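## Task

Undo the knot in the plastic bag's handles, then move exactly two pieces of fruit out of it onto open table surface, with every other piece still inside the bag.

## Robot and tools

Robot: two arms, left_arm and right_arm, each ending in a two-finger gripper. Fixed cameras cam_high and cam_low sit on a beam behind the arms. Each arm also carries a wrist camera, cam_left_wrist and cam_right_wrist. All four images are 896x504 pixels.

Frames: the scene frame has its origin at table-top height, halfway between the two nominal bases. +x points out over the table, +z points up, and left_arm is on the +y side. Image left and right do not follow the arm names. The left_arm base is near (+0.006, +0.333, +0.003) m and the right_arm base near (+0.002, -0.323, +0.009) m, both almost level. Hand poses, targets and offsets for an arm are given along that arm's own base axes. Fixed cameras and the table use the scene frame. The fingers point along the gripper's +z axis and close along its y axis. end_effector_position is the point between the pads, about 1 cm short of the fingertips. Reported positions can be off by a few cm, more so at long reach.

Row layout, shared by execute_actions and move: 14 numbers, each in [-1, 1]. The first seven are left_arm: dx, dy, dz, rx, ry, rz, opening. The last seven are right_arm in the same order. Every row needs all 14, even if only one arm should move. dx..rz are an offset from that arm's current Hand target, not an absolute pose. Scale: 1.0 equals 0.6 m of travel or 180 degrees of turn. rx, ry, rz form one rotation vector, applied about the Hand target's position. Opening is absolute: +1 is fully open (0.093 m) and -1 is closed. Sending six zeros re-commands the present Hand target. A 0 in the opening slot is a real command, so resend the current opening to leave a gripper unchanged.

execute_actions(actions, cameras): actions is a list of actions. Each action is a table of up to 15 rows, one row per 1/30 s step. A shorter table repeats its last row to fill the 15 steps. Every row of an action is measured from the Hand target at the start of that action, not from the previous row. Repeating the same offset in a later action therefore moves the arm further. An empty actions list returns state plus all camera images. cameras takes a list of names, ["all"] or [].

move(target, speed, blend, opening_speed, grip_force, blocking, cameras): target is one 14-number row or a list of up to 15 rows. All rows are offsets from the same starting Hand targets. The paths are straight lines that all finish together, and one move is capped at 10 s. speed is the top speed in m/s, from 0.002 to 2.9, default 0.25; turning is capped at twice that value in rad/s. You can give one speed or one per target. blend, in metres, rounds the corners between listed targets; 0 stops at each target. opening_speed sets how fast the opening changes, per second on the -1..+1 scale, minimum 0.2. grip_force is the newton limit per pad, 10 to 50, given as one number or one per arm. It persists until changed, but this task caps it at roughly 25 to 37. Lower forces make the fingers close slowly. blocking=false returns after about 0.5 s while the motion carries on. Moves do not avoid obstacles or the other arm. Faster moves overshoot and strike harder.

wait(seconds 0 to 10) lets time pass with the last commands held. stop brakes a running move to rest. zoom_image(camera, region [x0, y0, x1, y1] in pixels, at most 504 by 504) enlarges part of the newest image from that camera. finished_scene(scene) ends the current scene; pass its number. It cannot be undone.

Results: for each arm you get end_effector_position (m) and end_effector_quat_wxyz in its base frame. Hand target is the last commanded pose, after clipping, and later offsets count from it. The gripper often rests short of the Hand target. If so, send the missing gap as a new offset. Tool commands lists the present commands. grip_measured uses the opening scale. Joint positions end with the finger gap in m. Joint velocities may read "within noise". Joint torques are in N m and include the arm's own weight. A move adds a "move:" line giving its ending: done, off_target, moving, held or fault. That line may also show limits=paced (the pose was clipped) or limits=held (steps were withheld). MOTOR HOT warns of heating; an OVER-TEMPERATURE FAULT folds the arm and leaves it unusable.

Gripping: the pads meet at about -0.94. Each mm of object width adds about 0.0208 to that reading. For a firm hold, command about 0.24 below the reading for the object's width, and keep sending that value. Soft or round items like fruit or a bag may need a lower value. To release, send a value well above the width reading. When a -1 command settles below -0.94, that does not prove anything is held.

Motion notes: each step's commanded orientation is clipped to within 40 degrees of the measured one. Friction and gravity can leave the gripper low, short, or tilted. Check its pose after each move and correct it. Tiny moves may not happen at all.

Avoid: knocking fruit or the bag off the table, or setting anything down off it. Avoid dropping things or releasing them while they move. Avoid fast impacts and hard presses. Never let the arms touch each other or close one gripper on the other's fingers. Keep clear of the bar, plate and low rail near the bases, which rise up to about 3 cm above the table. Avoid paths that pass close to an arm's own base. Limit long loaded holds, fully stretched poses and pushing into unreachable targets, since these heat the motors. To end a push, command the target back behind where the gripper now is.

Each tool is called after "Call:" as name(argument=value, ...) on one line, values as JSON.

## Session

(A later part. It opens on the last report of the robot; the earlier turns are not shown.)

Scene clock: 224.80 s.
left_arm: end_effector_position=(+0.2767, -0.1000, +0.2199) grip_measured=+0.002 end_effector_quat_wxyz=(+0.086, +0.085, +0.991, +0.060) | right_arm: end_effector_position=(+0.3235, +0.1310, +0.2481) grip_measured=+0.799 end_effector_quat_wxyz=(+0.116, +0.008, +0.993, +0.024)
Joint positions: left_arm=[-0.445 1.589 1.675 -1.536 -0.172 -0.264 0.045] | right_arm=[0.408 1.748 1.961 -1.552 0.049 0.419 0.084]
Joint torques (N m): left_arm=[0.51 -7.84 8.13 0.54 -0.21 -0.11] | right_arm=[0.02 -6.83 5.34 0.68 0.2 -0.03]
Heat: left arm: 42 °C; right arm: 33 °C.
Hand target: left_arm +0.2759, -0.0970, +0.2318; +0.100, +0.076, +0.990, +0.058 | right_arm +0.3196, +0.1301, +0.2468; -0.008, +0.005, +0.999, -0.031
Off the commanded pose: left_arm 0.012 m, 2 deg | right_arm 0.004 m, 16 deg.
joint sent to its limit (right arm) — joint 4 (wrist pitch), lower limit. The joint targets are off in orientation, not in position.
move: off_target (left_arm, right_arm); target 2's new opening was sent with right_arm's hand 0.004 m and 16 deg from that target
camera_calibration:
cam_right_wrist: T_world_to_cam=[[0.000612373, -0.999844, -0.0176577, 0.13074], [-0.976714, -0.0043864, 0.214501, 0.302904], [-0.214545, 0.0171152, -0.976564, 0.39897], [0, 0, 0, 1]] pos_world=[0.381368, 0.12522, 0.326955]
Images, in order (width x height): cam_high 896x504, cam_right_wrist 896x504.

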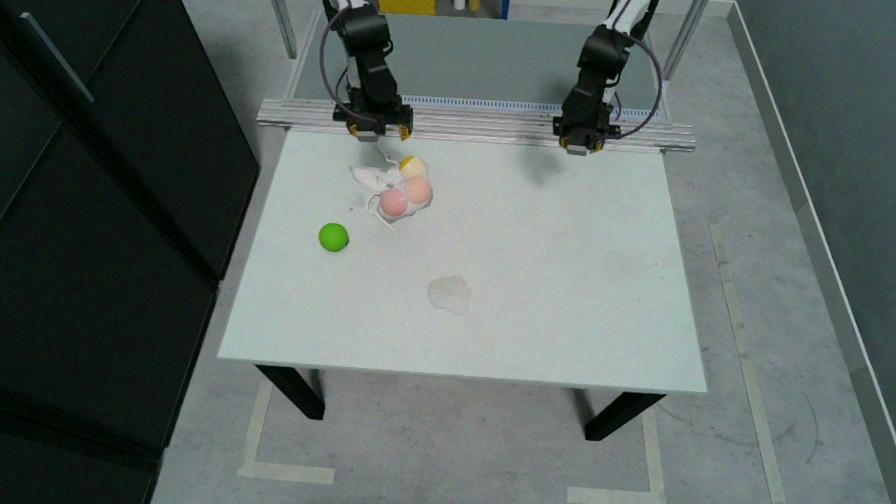

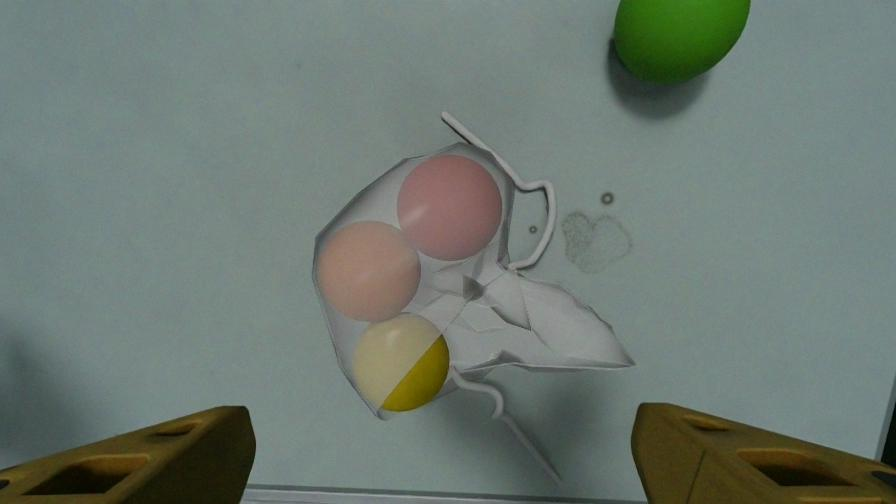

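Call:
move(target=[[0,0,0,0,0,0,0,-0.151,0.028,-0.2,0,0,0.22,0.65],[0,0,0,0,0,0,0,-0.151,0.028,-0.371,0,0,0.22,0.65]], speed=[0.25,0.1], cameras=["cam_right_wrist","cam_high"])

Call:
move(target=[0,0,0,0,0,0,0,0,0,0,0,0,0,-0.1], opening_speed=1, cameras=["cam_right_wrist"])

Scene clock: 231.33 s.
left_arm: end_effector_position=(+0.2767, -0.1000, +0.2199) grip_measured=+0.002 end_effector_quat_wxyz=(+0.086, +0.085, +0.991, +0.060) | right_arm: end_effector_position=(+0.2274, +0.1451, +0.0299) grip_measured=+0.651 end_effector_quat_wxyz=(+0.001, -0.327, +0.945, -0.029)
Joint positions: left_arm=[-0.445 1.589 1.675 -1.536 -0.172 -0.264 0.045] | right_arm=[0.602 1.659 0.992 -0.917 0.055 -0.064 0.076]
Joint torques (N m): left_arm=[0.53 -7.83 8.14 0.53 -0.21 -0.1] | right_arm=[0.27 -4.15 5.15 0.54 0.17 -0.01]
Heat: left arm: 42 °C; right arm: 33 °C.
Hand target: left_arm +0.2759, -0.0970, +0.2318; +0.100, +0.076, +0.990, +0.058 | right_arm +0.2290, +0.1470, +0.0242; +0.003, -0.333, +0.942, -0.032
Off the commanded pose: left_arm 0.012 m, 2 deg | right_arm 0.006 m, 1 deg.
move: off_target (left_arm)
camera_calibration:
cam_right_wrist: T_world_to_cam=[[0.631052, -0.771292, 0.0829567, -0.0383953], [-0.714903, -0.536713, 0.448166, 0.266556], [-0.301143, -0.342122, -0.890093, 0.234276], [0, 0, 0, 1]] pos_world=[0.285341, 0.193601, 0.0922514]
Images, in order (width x height): cam_high 896x504, cam_right_wrist 896x504.

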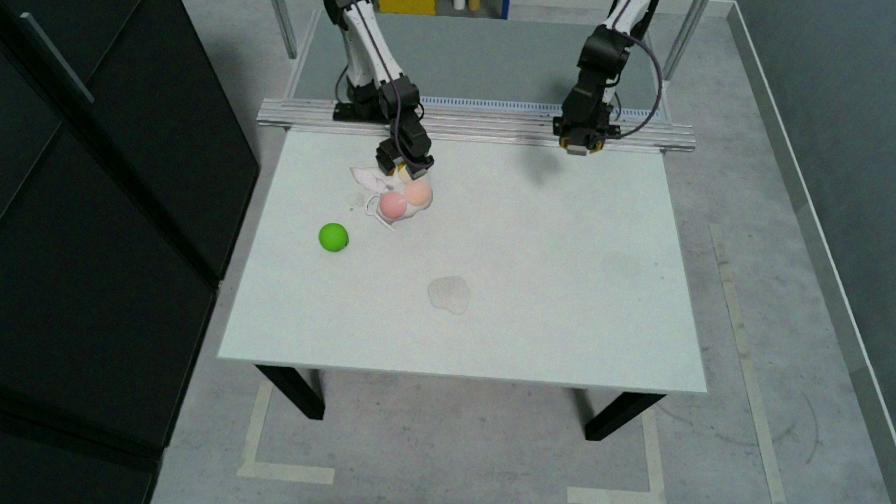

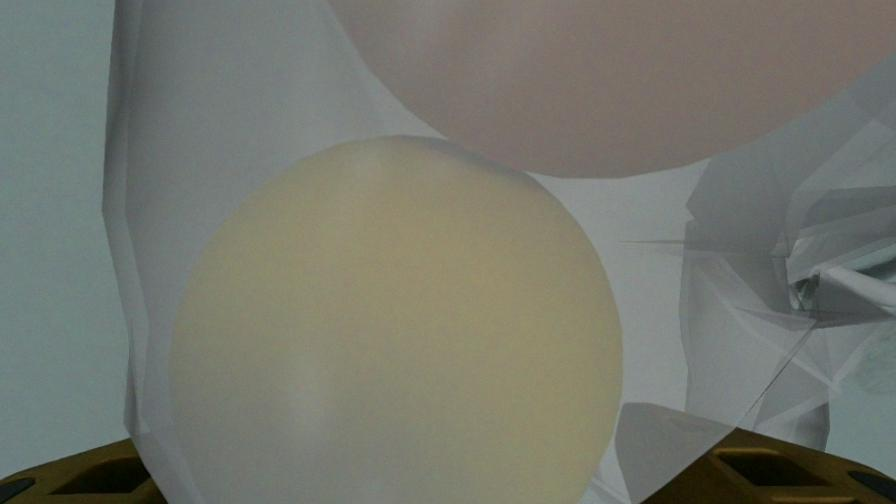

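Scene clock: 232.30 s.
left_arm: end_effector_position=(+0.2767, -0.1000, +0.2199) grip_measured=+0.002 end_effector_quat_wxyz=(+0.086, +0.085, +0.991, +0.060) | right_arm: end_effector_position=(+0.2282, +0.1454, +0.0299) grip_measured=-0.099 end_effector_quat_wxyz=(+0.003, -0.327, +0.945, -0.029)
Joint positions: left_arm=[-0.445 1.589 1.675 -1.536 -0.172 -0.264 0.045] | right_arm=[0.602 1.659 0.992 -0.914 0.057 -0.064 0.04]
Joint torques (N m): left_arm=[0.47 -7.84 8.17 0.54 -0.21 -0.1] | right_arm=[0.34 -4.21 5.15 0.54 0.17 0]
Heat: left arm: 42 °C; right arm: 33 °C.
Hand target: left_arm +0.2759, -0.0970, +0.2318; +0.100, +0.076, +0.990, +0.058 | right_arm +0.2289, +0.1470, +0.0242; +0.003, -0.333, +0.942, -0.032
Off the commanded pose: left_arm 0.012 m, 2 deg | right_arm 0.006 m, 1 deg.
move: off_target (left_arm)
camera_calibration:
cam_right_wrist: T_world_to_cam=[[0.631057, -0.77113, 0.0844202, -0.0388005], [-0.716228, -0.537385, 0.445235, 0.267772], [-0.297968, -0.341433, -0.891425, 0.23379], [0, 0, 0, 1]] pos_world=[0.285933, 0.1938, 0.0924602]
Images, in order (width x height): cam_right_wrist 896x504.

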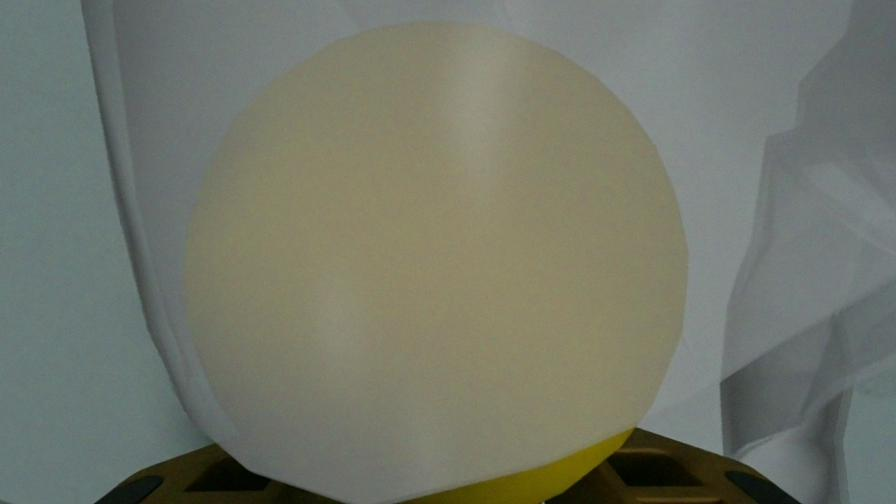

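Call:
move(target=[[0,0,0,0,0,0,0,-0.02,-0.02,0,0,0,0,-0.1],[0,0,0,0,0,0,0,0.151,-0.028,0.371,0,0,-0.22,-0.1]], speed=[0.1,0.2], cameras=["cam_right_wrist","cam_high"])

Call:
zoom_image(camera="cam_right_wrist", region=[250, 130, 650, 500])

Scene clock: 236.23 s.
left_arm: end_effector_position=(+0.2767, -0.1000, +0.2199) grip_measured=+0.002 end_effector_quat_wxyz=(+0.086, +0.085, +0.991, +0.060) | right_arm: end_effector_position=(+0.3217, +0.1310, +0.2355) grip_measured=-0.099 end_effector_quat_wxyz=(+0.099, -0.003, +0.995, +0.012)
Joint positions: left_arm=[-0.445 1.589 1.675 -1.536 -0.172 -0.264 0.045] | right_arm=[0.414 1.76 1.93 -1.549 0.057 0.403 0.04]
Joint torques (N m): left_arm=[0.47 -7.79 8.17 0.54 -0.21 -0.11] | right_arm=[-0.32 -8.05 7.97 0.59 0.12 0.1]
Heat: left arm: 42 °C; right arm: 33 °C.
Hand target: left_arm +0.2759, -0.0970, +0.2318; +0.100, +0.076, +0.990, +0.058 | right_arm +0.3195, +0.1301, +0.2467; -0.008, +0.006, +0.999, -0.031
Off the commanded pose: left_arm 0.012 m, 2 deg | right_arm 0.011 m, 13 deg.
joint sent to its limit (right arm) — joint 4 (wrist pitch), lower limit. The joint targets are off in orientation, not in position.
move: off_target (left_arm, right_arm)
camera_calibration:
cam_right_wrist: T_world_to_cam=[[0.0201894, -0.999762, 0.00831778, 0.11807], [-0.968841, -0.0175095, 0.247063, 0.295413], [-0.246859, -0.0130467, -0.968964, 0.398913], [0, 0, 0, 1]] pos_world=[0.382299, 0.128419, 0.312564]
Images, in order (width x height): cam_high 896x504, cam_right_wrist 896x504.

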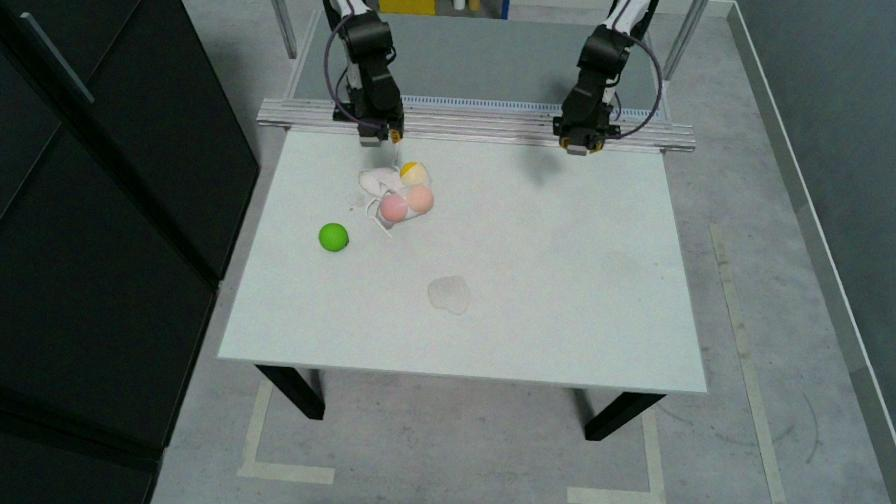

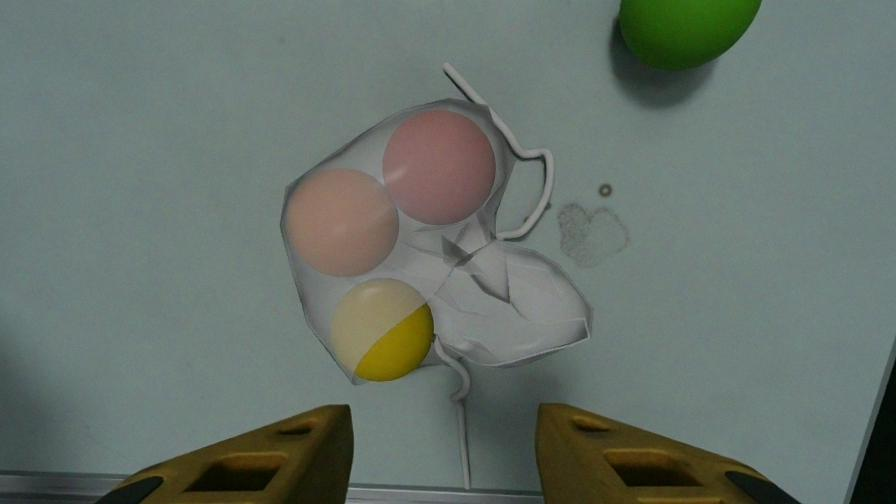

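Scaled by 1.260 from the camera's 896x504 image, which has a finer 1280x720 frame.

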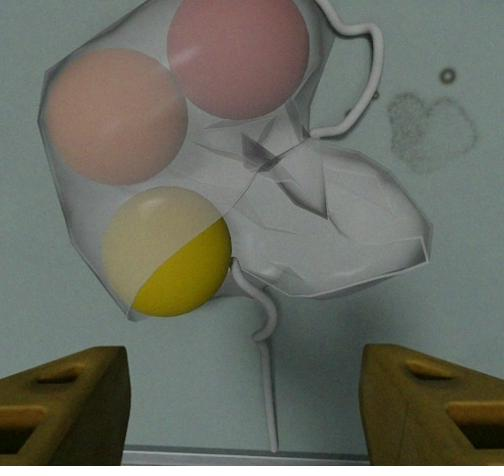

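Call:
move(target=[[0,0,0,0,0,0,0,-0.1175,0.075,-0.2,0,0,0.22,0.7],[0,0,0,0,0,0,0,-0.1175,0.075,-0.371,0,0,0.22,0.7]], speed=[0.25,0.1])

Call:
move(target=[0,0,0,0,0,0,0,0,0,0,0,0,0,-0.1], opening_speed=1, cameras=["cam_right_wrist","cam_low"])

Scene clock: 241.07 s.
left_arm: end_effector_position=(+0.2767, -0.1000, +0.2199) grip_measured=+0.002 end_effector_quat_wxyz=(+0.086, +0.085, +0.991, +0.060) | right_arm: end_effector_position=(+0.2483, +0.1732, +0.0305) grip_measured=+0.699 end_effector_quat_wxyz=(+0.002, -0.327, +0.945, -0.029)
Joint positions: left_arm=[-0.445 1.589 1.675 -1.536 -0.172 -0.264 0.045] | right_arm=[0.641 1.776 1.131 -0.939 0.057 -0.025 0.079]
Joint torques (N m): left_arm=[0.51 -7.84 8.05 0.54 -0.2 -0.1] | right_arm=[0.24 -5.09 5.2 0.59 0.2 -0.03]
Heat: left arm: 42 °C; right arm: 33 °C.
Hand target: left_arm +0.2759, -0.0970, +0.2318; +0.100, +0.076, +0.990, +0.058 | right_arm +0.2491, +0.1751, +0.0241; +0.003, -0.333, +0.942, -0.032
Off the commanded pose: left_arm 0.012 m, 2 deg | right_arm 0.007 m, 1 deg.
move: off_target (left_arm)

Scene clock: 242.07 s.
left_arm: end_effector_position=(+0.2767, -0.1000, +0.2199) grip_measured=+0.002 end_effector_quat_wxyz=(+0.086, +0.085, +0.991, +0.060) | right_arm: end_effector_position=(+0.2484, +0.1732, +0.0305) grip_measured=+0.330 end_effector_quat_wxyz=(+0.003, -0.327, +0.945, -0.029)
Joint positions: left_arm=[-0.445 1.589 1.675 -1.536 -0.172 -0.264 0.045] | right_arm=[0.641 1.776 1.131 -0.939 0.057 -0.025 0.061]
Joint torques (N m): left_arm=[0.49 -7.88 8.09 0.53 -0.21 -0.11] | right_arm=[0.28 -5.11 5.15 0.53 0.17 -0.03]
Heat: left arm: 42 °C; right arm: 33 °C.
Hand target: left_arm +0.2759, -0.0970, +0.2318; +0.100, +0.076, +0.990, +0.058 | right_arm +0.2491, +0.1751, +0.0241; +0.003, -0.333, +0.942, -0.032
Off the commanded pose: left_arm 0.012 m, 2 deg | right_arm 0.007 m, 1 deg.
move: off_target (left_arm)
camera_calibration:
cam_right_wrist: T_world_to_cam=[[0.630822, -0.77124, 0.0851626, -0.0300553], [-0.716426, -0.536777, 0.44565, 0.296853], [-0.29799, -0.342138, -0.891147, 0.250007], [0, 0, 0, 1]] pos_world=[0.306132, 0.221701, 0.0930606]
Images, in order (width x height): cam_low 896x504, cam_right_wrist 896x504.

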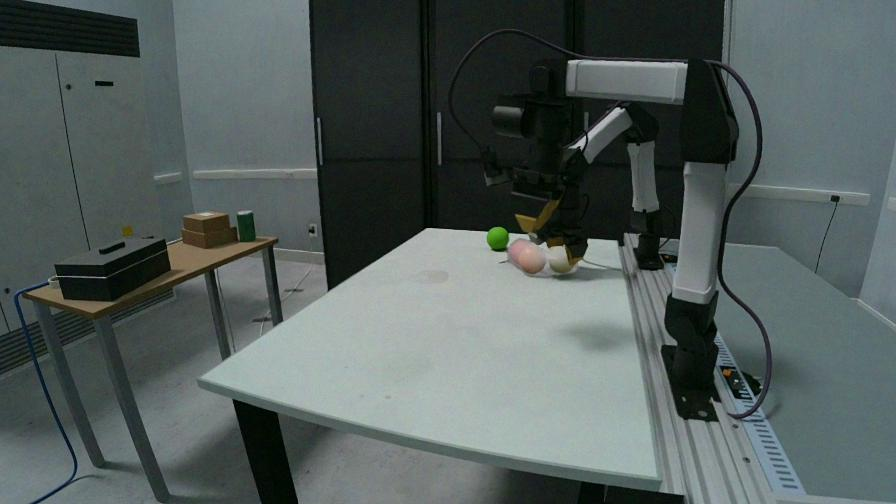

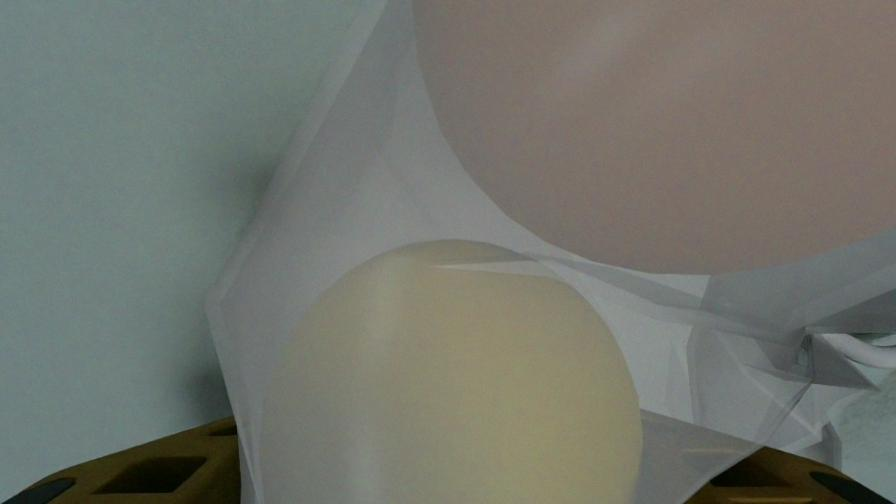

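Call:
move(target=[[0,0,0,0,0,0,0,0,-0.03,0.09,0,0,0,-0.1],[0,0,0,0,0,0,0,0.04,-0.32,0.09,0,0,0,-0.1],[0,0,0,0,0,0,0,0.04,-0.32,0.01,0,0,0,-0.1]], speed=[0.08,0.13,0.08], cameras=["cam_right_wrist","cam_high"])

Call:
zoom_image(camera="cam_high", region=[280, 110, 480, 270])

Scene clock: 246.87 s.
left_arm: end_effector_position=(+0.2767, -0.1000, +0.2199) grip_measured=+0.002 end_effector_quat_wxyz=(+0.086, +0.085, +0.991, +0.060) | right_arm: end_effector_position=(+0.2667, -0.0175, +0.0369) grip_measured=+0.330 end_effector_quat_wxyz=(-0.007, -0.330, +0.943, -0.030)
Joint positions: left_arm=[-0.445 1.589 1.675 -1.536 -0.172 -0.264 0.045] | right_arm=[-0.027 1.619 0.979 -0.923 0.062 -0.7 0.061]
Joint torques (N m): left_arm=[0.51 -7.82 8.16 0.53 -0.22 -0.11] | right_arm=[-0.24 -4.03 4.78 0.79 0.06 0]
Heat: left arm: 42 °C; right arm: 33 °C.
Hand target: left_arm +0.2759, -0.0970, +0.2318; +0.100, +0.076, +0.990, +0.058 | right_arm +0.2732, -0.0169, +0.0302; +0.003, -0.333, +0.942, -0.032
Off the commanded pose: left_arm 0.012 m, 2 deg | right_arm 0.009 m, 1 deg.
move: off_target (left_arm)
camera_calibration:
cam_right_wrist: T_world_to_cam=[[0.636931, -0.766703, 0.080534, -0.190586], [-0.705166, -0.537201, 0.462769, 0.201174], [-0.311543, -0.351542, -0.882813, 0.199095], [0, 0, 0, 1]] pos_world=[0.325278, 0.0319389, 0.0980153]
Images, in order (width x height): cam_high 896x504, cam_right_wrist 896x504.

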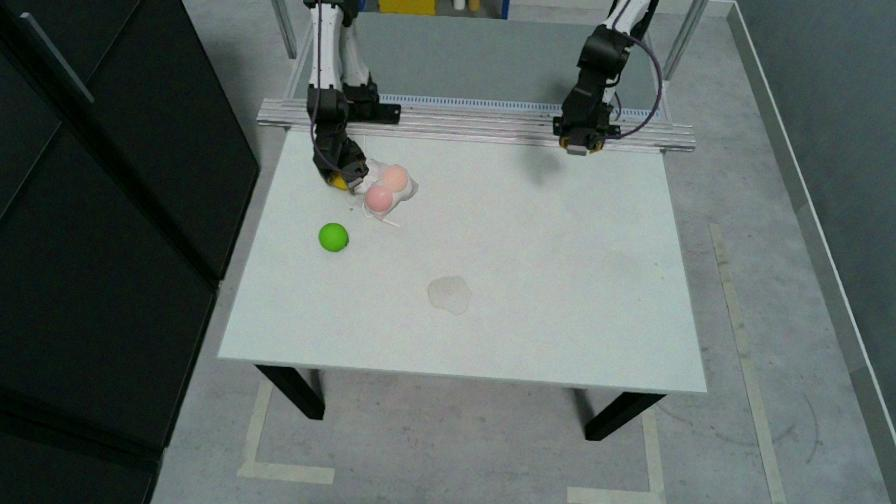

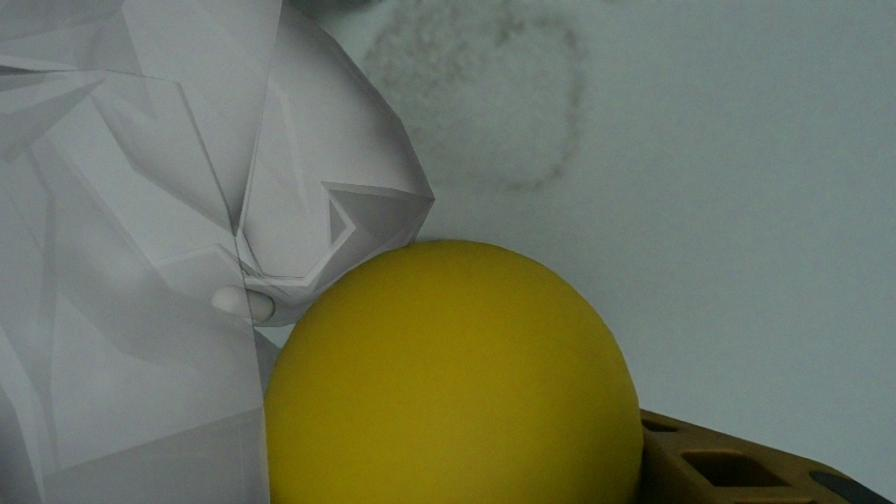

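Scaled by 2.520 from the camera's 896x504 image, which has a finer 1280x720 frame.

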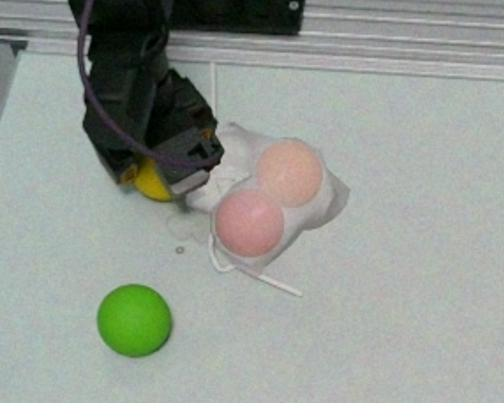

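Call:
move(target=[0,0,0,0,0,0,0,0,0,-0.008,0,0,0,-0.1], speed=0.05)

Call:
move(target=[0,0,0,0,0,0,0,0,0,0,0,0,0,0.7], opening_speed=0.6)

Call:
move(target=[0,0,0,0,0,0,0,0,0,0.33,0,0,0,0.7], speed=0.15, cameras=["cam_right_wrist","cam_high"])

Scene clock: 248.17 s.
left_arm: end_effector_position=(+0.2767, -0.1000, +0.2199) grip_measured=+0.002 end_effector_quat_wxyz=(+0.086, +0.085, +0.991, +0.060) | right_arm: end_effector_position=(+0.2668, -0.0175, +0.0363) grip_measured=+0.330 end_effector_quat_wxyz=(-0.007, -0.330, +0.943, -0.030)
Joint positions: left_arm=[-0.445 1.589 1.675 -1.536 -0.172 -0.264 0.045] | right_arm=[-0.027 1.619 0.977 -0.919 0.062 -0.7 0.061]
Joint torques (N m): left_arm=[0.54 -7.86 8.14 0.55 -0.2 -0.11] | right_arm=[-0.23 -3.37 3.95 0.98 0.06 -0.02]
Heat: left arm: 42 °C; right arm: 33 °C.
Hand target: left_arm +0.2759, -0.0970, +0.2318; +0.100, +0.076, +0.990, +0.058 | right_arm +0.2730, -0.0169, +0.0254; +0.003, -0.333, +0.942, -0.032
Off the commanded pose: left_arm 0.012 m, 2 deg | right_arm 0.013 m, 1 deg.
move: off_target (left_arm, right_arm)

Scene clock: 249.90 s.
left_arm: end_effector_position=(+0.2767, -0.1000, +0.2199) grip_measured=+0.002 end_effector_quat_wxyz=(+0.086, +0.085, +0.991, +0.060) | right_arm: end_effector_position=(+0.2737, -0.0176, +0.0316) grip_measured=+0.699 end_effector_quat_wxyz=(+0.006, -0.330, +0.943, -0.035)
Joint positions: left_arm=[-0.445 1.589 1.675 -1.536 -0.172 -0.264 0.045] | right_arm=[-0.027 1.629 0.966 -0.872 0.062 -0.7 0.079]
Joint torques (N m): left_arm=[0.46 -7.83 8.1 0.55 -0.2 -0.11] | right_arm=[-0.21 -4.19 4.96 0.57 0.06 -0.02]
Heat: left arm: 42 °C; right arm: 33 °C.
Hand target: left_arm +0.2759, -0.0970, +0.2318; +0.100, +0.076, +0.990, +0.058 | right_arm +0.2731, -0.0169, +0.0253; +0.003, -0.333, +0.942, -0.032
Off the commanded pose: left_arm 0.012 m, 2 deg | right_arm 0.006 m, 1 deg.
move: off_target (left_arm)

Scene clock: 251.87 s.
left_arm: end_effector_position=(+0.2767, -0.1000, +0.2199) grip_measured=+0.002 end_effector_quat_wxyz=(+0.086, +0.085, +0.991, +0.060) | right_arm: end_effector_position=(+0.2758, -0.0177, +0.2119) grip_measured=+0.699 end_effector_quat_wxyz=(+0.031, -0.331, +0.942, -0.045)
Joint positions: left_arm=[-0.445 1.589 1.675 -1.536 -0.172 -0.264 0.045] | right_arm=[-0.027 1.547 1.611 -1.545 0.062 -0.704 0.079]
Joint torques (N m): left_arm=[0.49 -7.76 8.14 0.55 -0.23 -0.09] | right_arm=[-0.21 -6.68 8.05 0.33 0.05 0]
Heat: left arm: 42 °C; right arm: 33 °C.
Hand target: left_arm +0.2759, -0.0970, +0.2318; +0.100, +0.076, +0.990, +0.058 | right_arm +0.2730, -0.0169, +0.2234; +0.003, -0.333, +0.942, -0.032
Off the commanded pose: left_arm 0.012 m, 2 deg | right_arm 0.012 m, 4 deg.
joint sent to its limit (right arm) — joint 4 (wrist pitch), lower limit. The joint targets are off in orientation, not in position.
move: off_target (left_arm, right_arm)
camera_calibration:
cam_right_wrist: T_world_to_cam=[[0.631655, -0.763539, 0.134241, -0.220557], [-0.738176, -0.539456, 0.405071, 0.14775], [-0.23687, -0.354959, -0.904376, 0.340198], [0, 0, 0, 1]] pos_world=[0.328965, 0.032057, 0.277426]
Images, in order (width x height): cam_high 896x504, cam_right_wrist 896x504.

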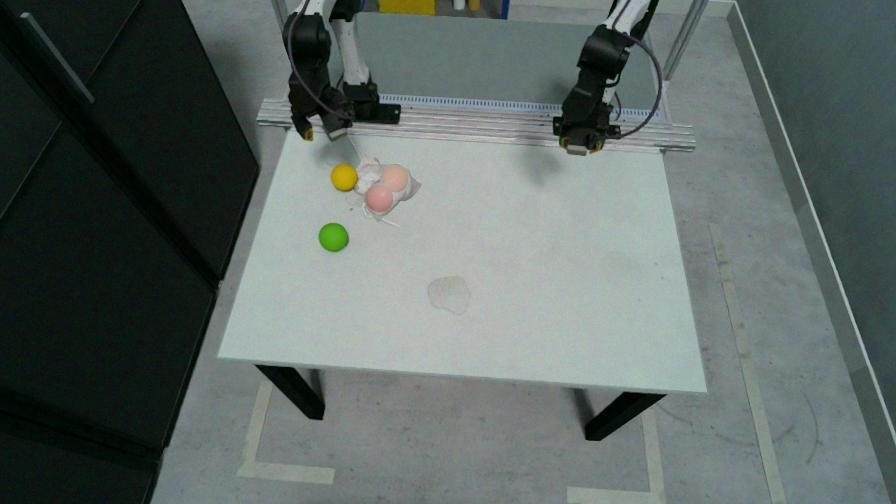

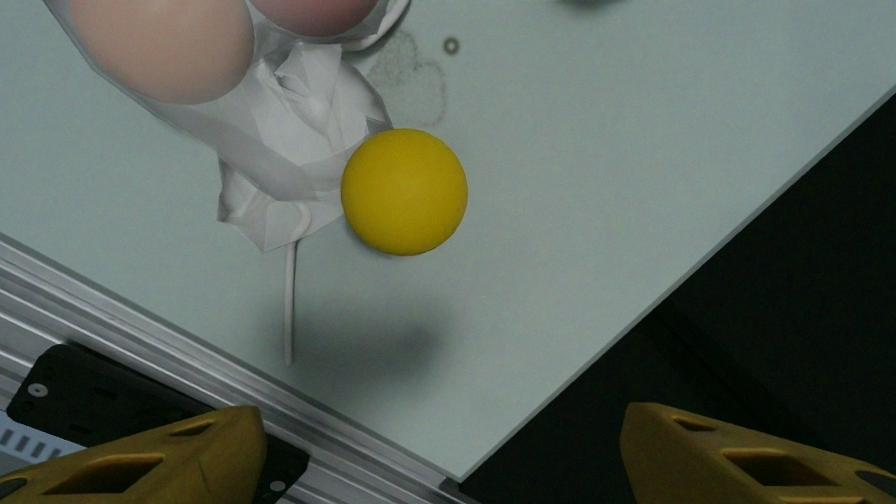

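Call:
move(target=[[0,0,0,0,0,0,0,0.005,-0.003,-0.1,0,0,-0.47,0.7],[0,0,0,0,0,0,0,0.005,-0.003,-0.331,0,0,-0.47,0.7]], speed=[0.5,0.12])

Call:
move(target=[0,0,0,0,0,0,0,0,0,0,0,0,0,0], opening_speed=1, cameras=["cam_right_wrist"])

Call:
move(target=[[0,0,0,0,0,0,0,0.02,-0.01,0.03,0,0,0,0],[0,0,0,0,0,0,0,0.1,-0.045,0.03,0,0,0,0],[0,0,0,0,0,0,0,0.1,-0.045,0.0,0,0,0,0]], speed=0.08, cameras=["cam_right_wrist","cam_high"])

Scene clock: 257.23 s.
left_arm: end_effector_position=(+0.2767, -0.1000, +0.2199) grip_measured=+0.002 end_effector_quat_wxyz=(+0.086, +0.085, +0.991, +0.060) | right_arm: end_effector_position=(+0.2754, -0.0195, +0.0300) grip_measured=+0.699 end_effector_quat_wxyz=(-0.017, +0.384, +0.923, -0.027)
Joint positions: left_arm=[-0.445 1.589 1.675 -1.536 -0.172 -0.264 0.045] | right_arm=[-0.047 1.715 1.055 -0.961 0.039 0.744 0.079]
Joint torques (N m): left_arm=[0.46 -7.77 8.18 0.53 -0.22 -0.11] | right_arm=[-0.23 -4.75 5.11 0.39 0.12 0.12]
Heat: left arm: 42 °C; right arm: 33 °C.
Hand target: left_arm +0.2759, -0.0970, +0.2318; +0.100, +0.076, +0.990, +0.058 | right_arm +0.2761, -0.0186, +0.0248; -0.019, +0.388, +0.921, -0.025
Off the commanded pose: left_arm 0.012 m, 2 deg | right_arm 0.005 m, 1 deg.
move: off_target (left_arm)

Scene clock: 258.13 s.
left_arm: end_effector_position=(+0.2767, -0.1000, +0.2199) grip_measured=+0.002 end_effector_quat_wxyz=(+0.086, +0.085, +0.991, +0.060) | right_arm: end_effector_position=(+0.2755, -0.0195, +0.0300) grip_measured=+0.339 end_effector_quat_wxyz=(-0.017, +0.385, +0.923, -0.027)
Joint positions: left_arm=[-0.445 1.589 1.675 -1.536 -0.172 -0.264 0.045] | right_arm=[-0.047 1.715 1.055 -0.961 0.039 0.744 0.061]
Joint torques (N m): left_arm=[0.49 -7.83 8.08 0.54 -0.22 -0.1] | right_arm=[-0.24 -4.71 5.08 0.38 0.11 0.15]
Heat: left arm: 42 °C; right arm: 33 °C.
Hand target: left_arm +0.2759, -0.0970, +0.2318; +0.100, +0.076, +0.990, +0.058 | right_arm +0.2761, -0.0186, +0.0248; -0.019, +0.388, +0.921, -0.025
Off the commanded pose: left_arm 0.012 m, 2 deg | right_arm 0.005 m, 1 deg.
move: off_target (left_arm)
camera_calibration:
cam_right_wrist: T_world_to_cam=[[-0.69386, -0.714329, 0.091059, 0.170139], [-0.614638, 0.653366, 0.441965, 0.208369], [-0.375203, 0.250693, -0.892399, 0.224634], [0, 0, 0, 1]] pos_world=[0.330407, -0.07092, 0.0928787]
Images, in order (width x height): cam_right_wrist 896x504.

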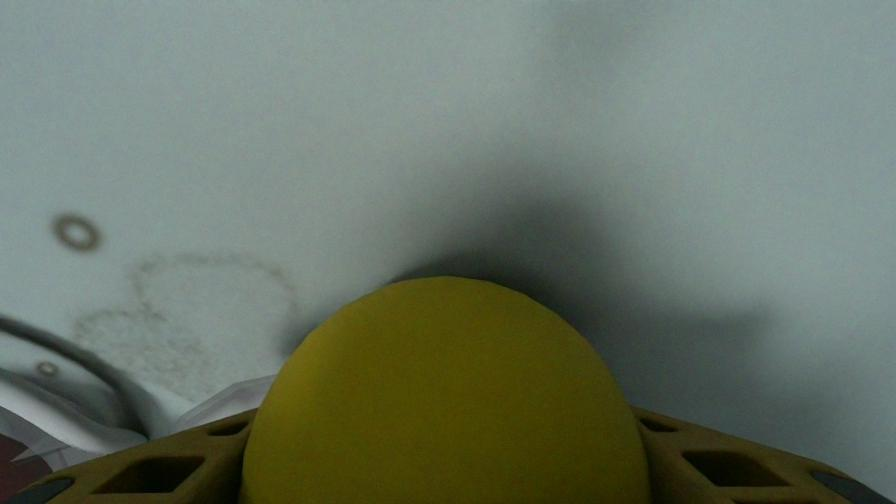

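Scene clock: 260.77 s.
left_arm: end_effector_position=(+0.2767, -0.1000, +0.2199) grip_measured=+0.002 end_effector_quat_wxyz=(+0.086, +0.085, +0.991, +0.060) | right_arm: end_effector_position=(+0.3347, -0.0460, +0.0322) grip_measured=+0.339 end_effector_quat_wxyz=(-0.018, +0.391, +0.920, -0.026)
Joint positions: left_arm=[-0.445 1.589 1.675 -1.536 -0.172 -0.264 0.045] | right_arm=[-0.117 1.929 1.339 -1.029 0.039 0.689 0.061]
Joint torques (N m): left_arm=[0.49 -7.84 8.06 0.54 -0.21 -0.1] | right_arm=[-0.13 -6.41 5.2 0.45 0.14 -0.02]
Heat: left arm: 42 °C; right arm: 33 °C.
Hand target: left_arm +0.2759, -0.0970, +0.2318; +0.100, +0.076, +0.990, +0.058 | right_arm +0.3361, -0.0457, +0.0248; -0.019, +0.388, +0.921, -0.025
Off the commanded pose: left_arm 0.012 m, 2 deg | right_arm 0.008 m, 1 deg.
move: off_target (left_arm)
camera_calibration:
cam_right_wrist: T_world_to_cam=[[-0.704428, -0.704098, 0.0895945, 0.196207], [-0.604445, 0.661261, 0.444274, 0.257967], [-0.372058, 0.258804, -0.8914, 0.254609], [0, 0, 0, 1]] pos_world=[0.38887, -0.0983286, 0.0947713]
Images, in order (width x height): cam_high 896x504, cam_right_wrist 896x504.

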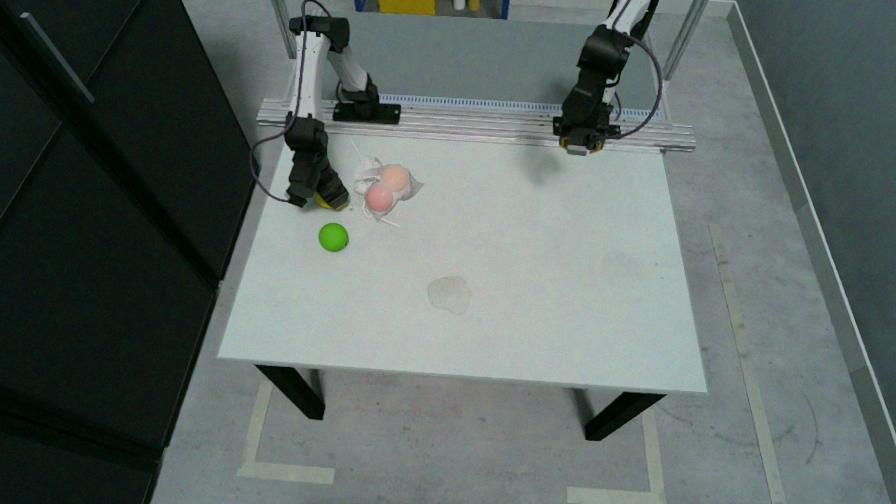

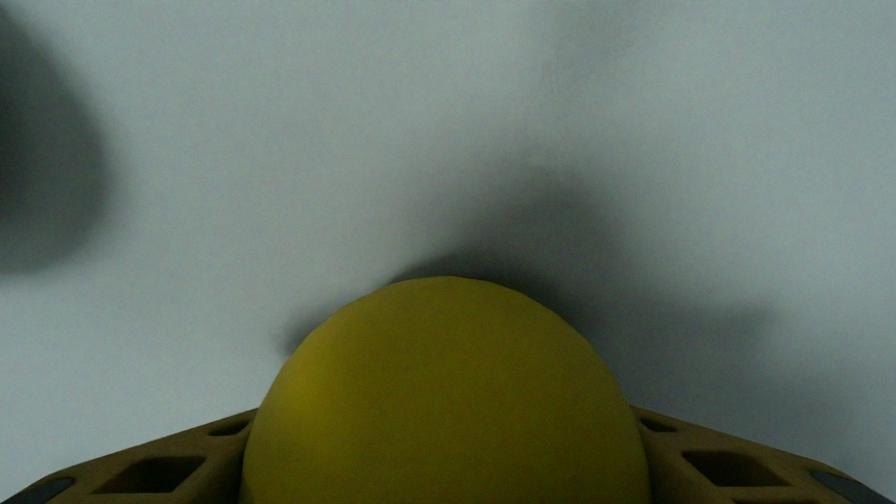

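Call:
move(target=[0,0,0,0,0,0,0,0,0,0,0,0,0,0.6], opening_speed=0.6)

Call:
move(target=[0,0,0,0,0,0,0,-0.02,0,0.35,0,0,0.2,0.6], speed=0.2, cameras=["cam_right_wrist","cam_high"])

Scene clock: 262.50 s.
left_arm: end_effector_position=(+0.2767, -0.1000, +0.2199) grip_measured=+0.002 end_effector_quat_wxyz=(+0.086, +0.085, +0.991, +0.060) | right_arm: end_effector_position=(+0.3361, -0.0461, +0.0321) grip_measured=+0.599 end_effector_quat_wxyz=(-0.015, +0.392, +0.920, -0.025)
Joint positions: left_arm=[-0.445 1.589 1.675 -1.536 -0.172 -0.264 0.045] | right_arm=[-0.117 1.929 1.339 -1.023 0.039 0.689 0.074]
Joint torques (N m): left_arm=[0.46 -7.82 8.14 0.53 -0.22 -0.09] | right_arm=[-0.23 -6.39 5.07 0.37 0.16 -0.03]
Heat: left arm: 42 °C; right arm: 33 °C.
Hand target: left_arm +0.2759, -0.0970, +0.2318; +0.100, +0.076, +0.990, +0.058 | right_arm +0.3360, -0.0457, +0.0248; -0.019, +0.388, +0.921, -0.025
Off the commanded pose: left_arm 0.012 m, 2 deg | right_arm 0.007 m, 1 deg.
move: off_target (left_arm)

Scene clock: 264.83 s.
left_arm: end_effector_position=(+0.2767, -0.1000, +0.2199) grip_measured=+0.002 end_effector_quat_wxyz=(+0.086, +0.085, +0.991, +0.060) | right_arm: end_effector_position=(+0.3273, -0.0478, +0.2242) grip_measured=+0.599 end_effector_quat_wxyz=(+0.073, +0.089, +0.993, -0.030)
Joint positions: left_arm=[-0.445 1.589 1.675 -1.536 -0.172 -0.264 0.045] | right_arm=[-0.117 1.719 1.841 -1.544 0.055 0.059 0.074]
Joint torques (N m): left_arm=[0.51 -7.8 8.12 0.55 -0.21 -0.1] | right_arm=[0.44 -7.76 7.79 0.43 0.19 -0.02]
Heat: left arm: 42 °C; right arm: 33 °C.
Hand target: left_arm +0.2759, -0.0970, +0.2318; +0.100, +0.076, +0.990, +0.058 | right_arm +0.3240, -0.0457, +0.2348; -0.011, +0.084, +0.996, -0.030
Off the commanded pose: left_arm 0.012 m, 2 deg | right_arm 0.011 m, 10 deg.
joint sent to its limit (right arm) — joint 4 (wrist pitch), lower limit. The joint targets are off in orientation, not in position.
move: off_target (left_arm, right_arm)
camera_calibration:
cam_right_wrist: T_world_to_cam=[[-0.167954, -0.982779, 0.0770509, -0.013615], [-0.938335, 0.183339, 0.29311, 0.28972], [-0.302189, -0.0230706, -0.952969, 0.40106], [0, 0, 0, 1]] pos_world=[0.390763, -0.0572447, 0.298327]
Images, in order (width x height): cam_high 896x504, cam_right_wrist 896x504.

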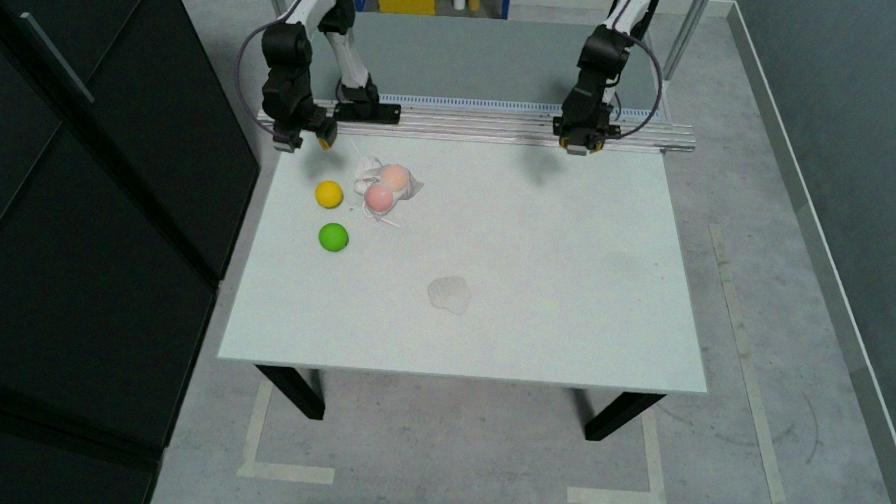

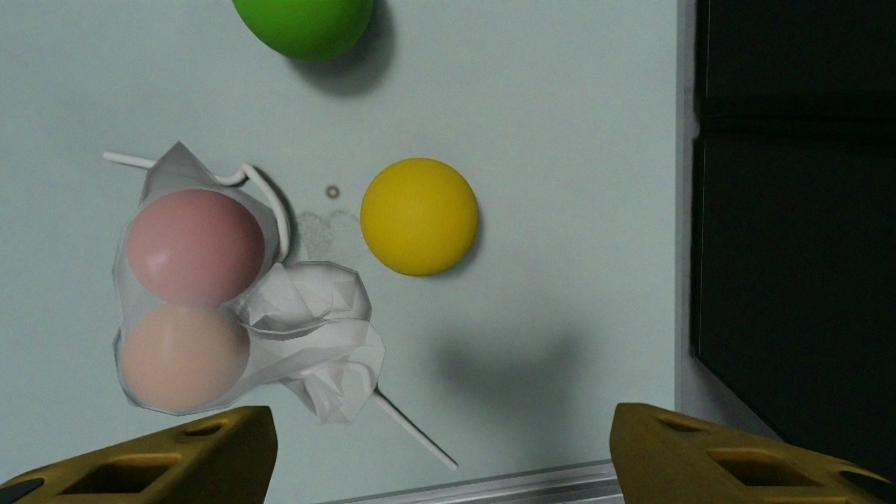

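Perfect.

Call:
finished_scene(scene=2)

The scene is finished: the task was done.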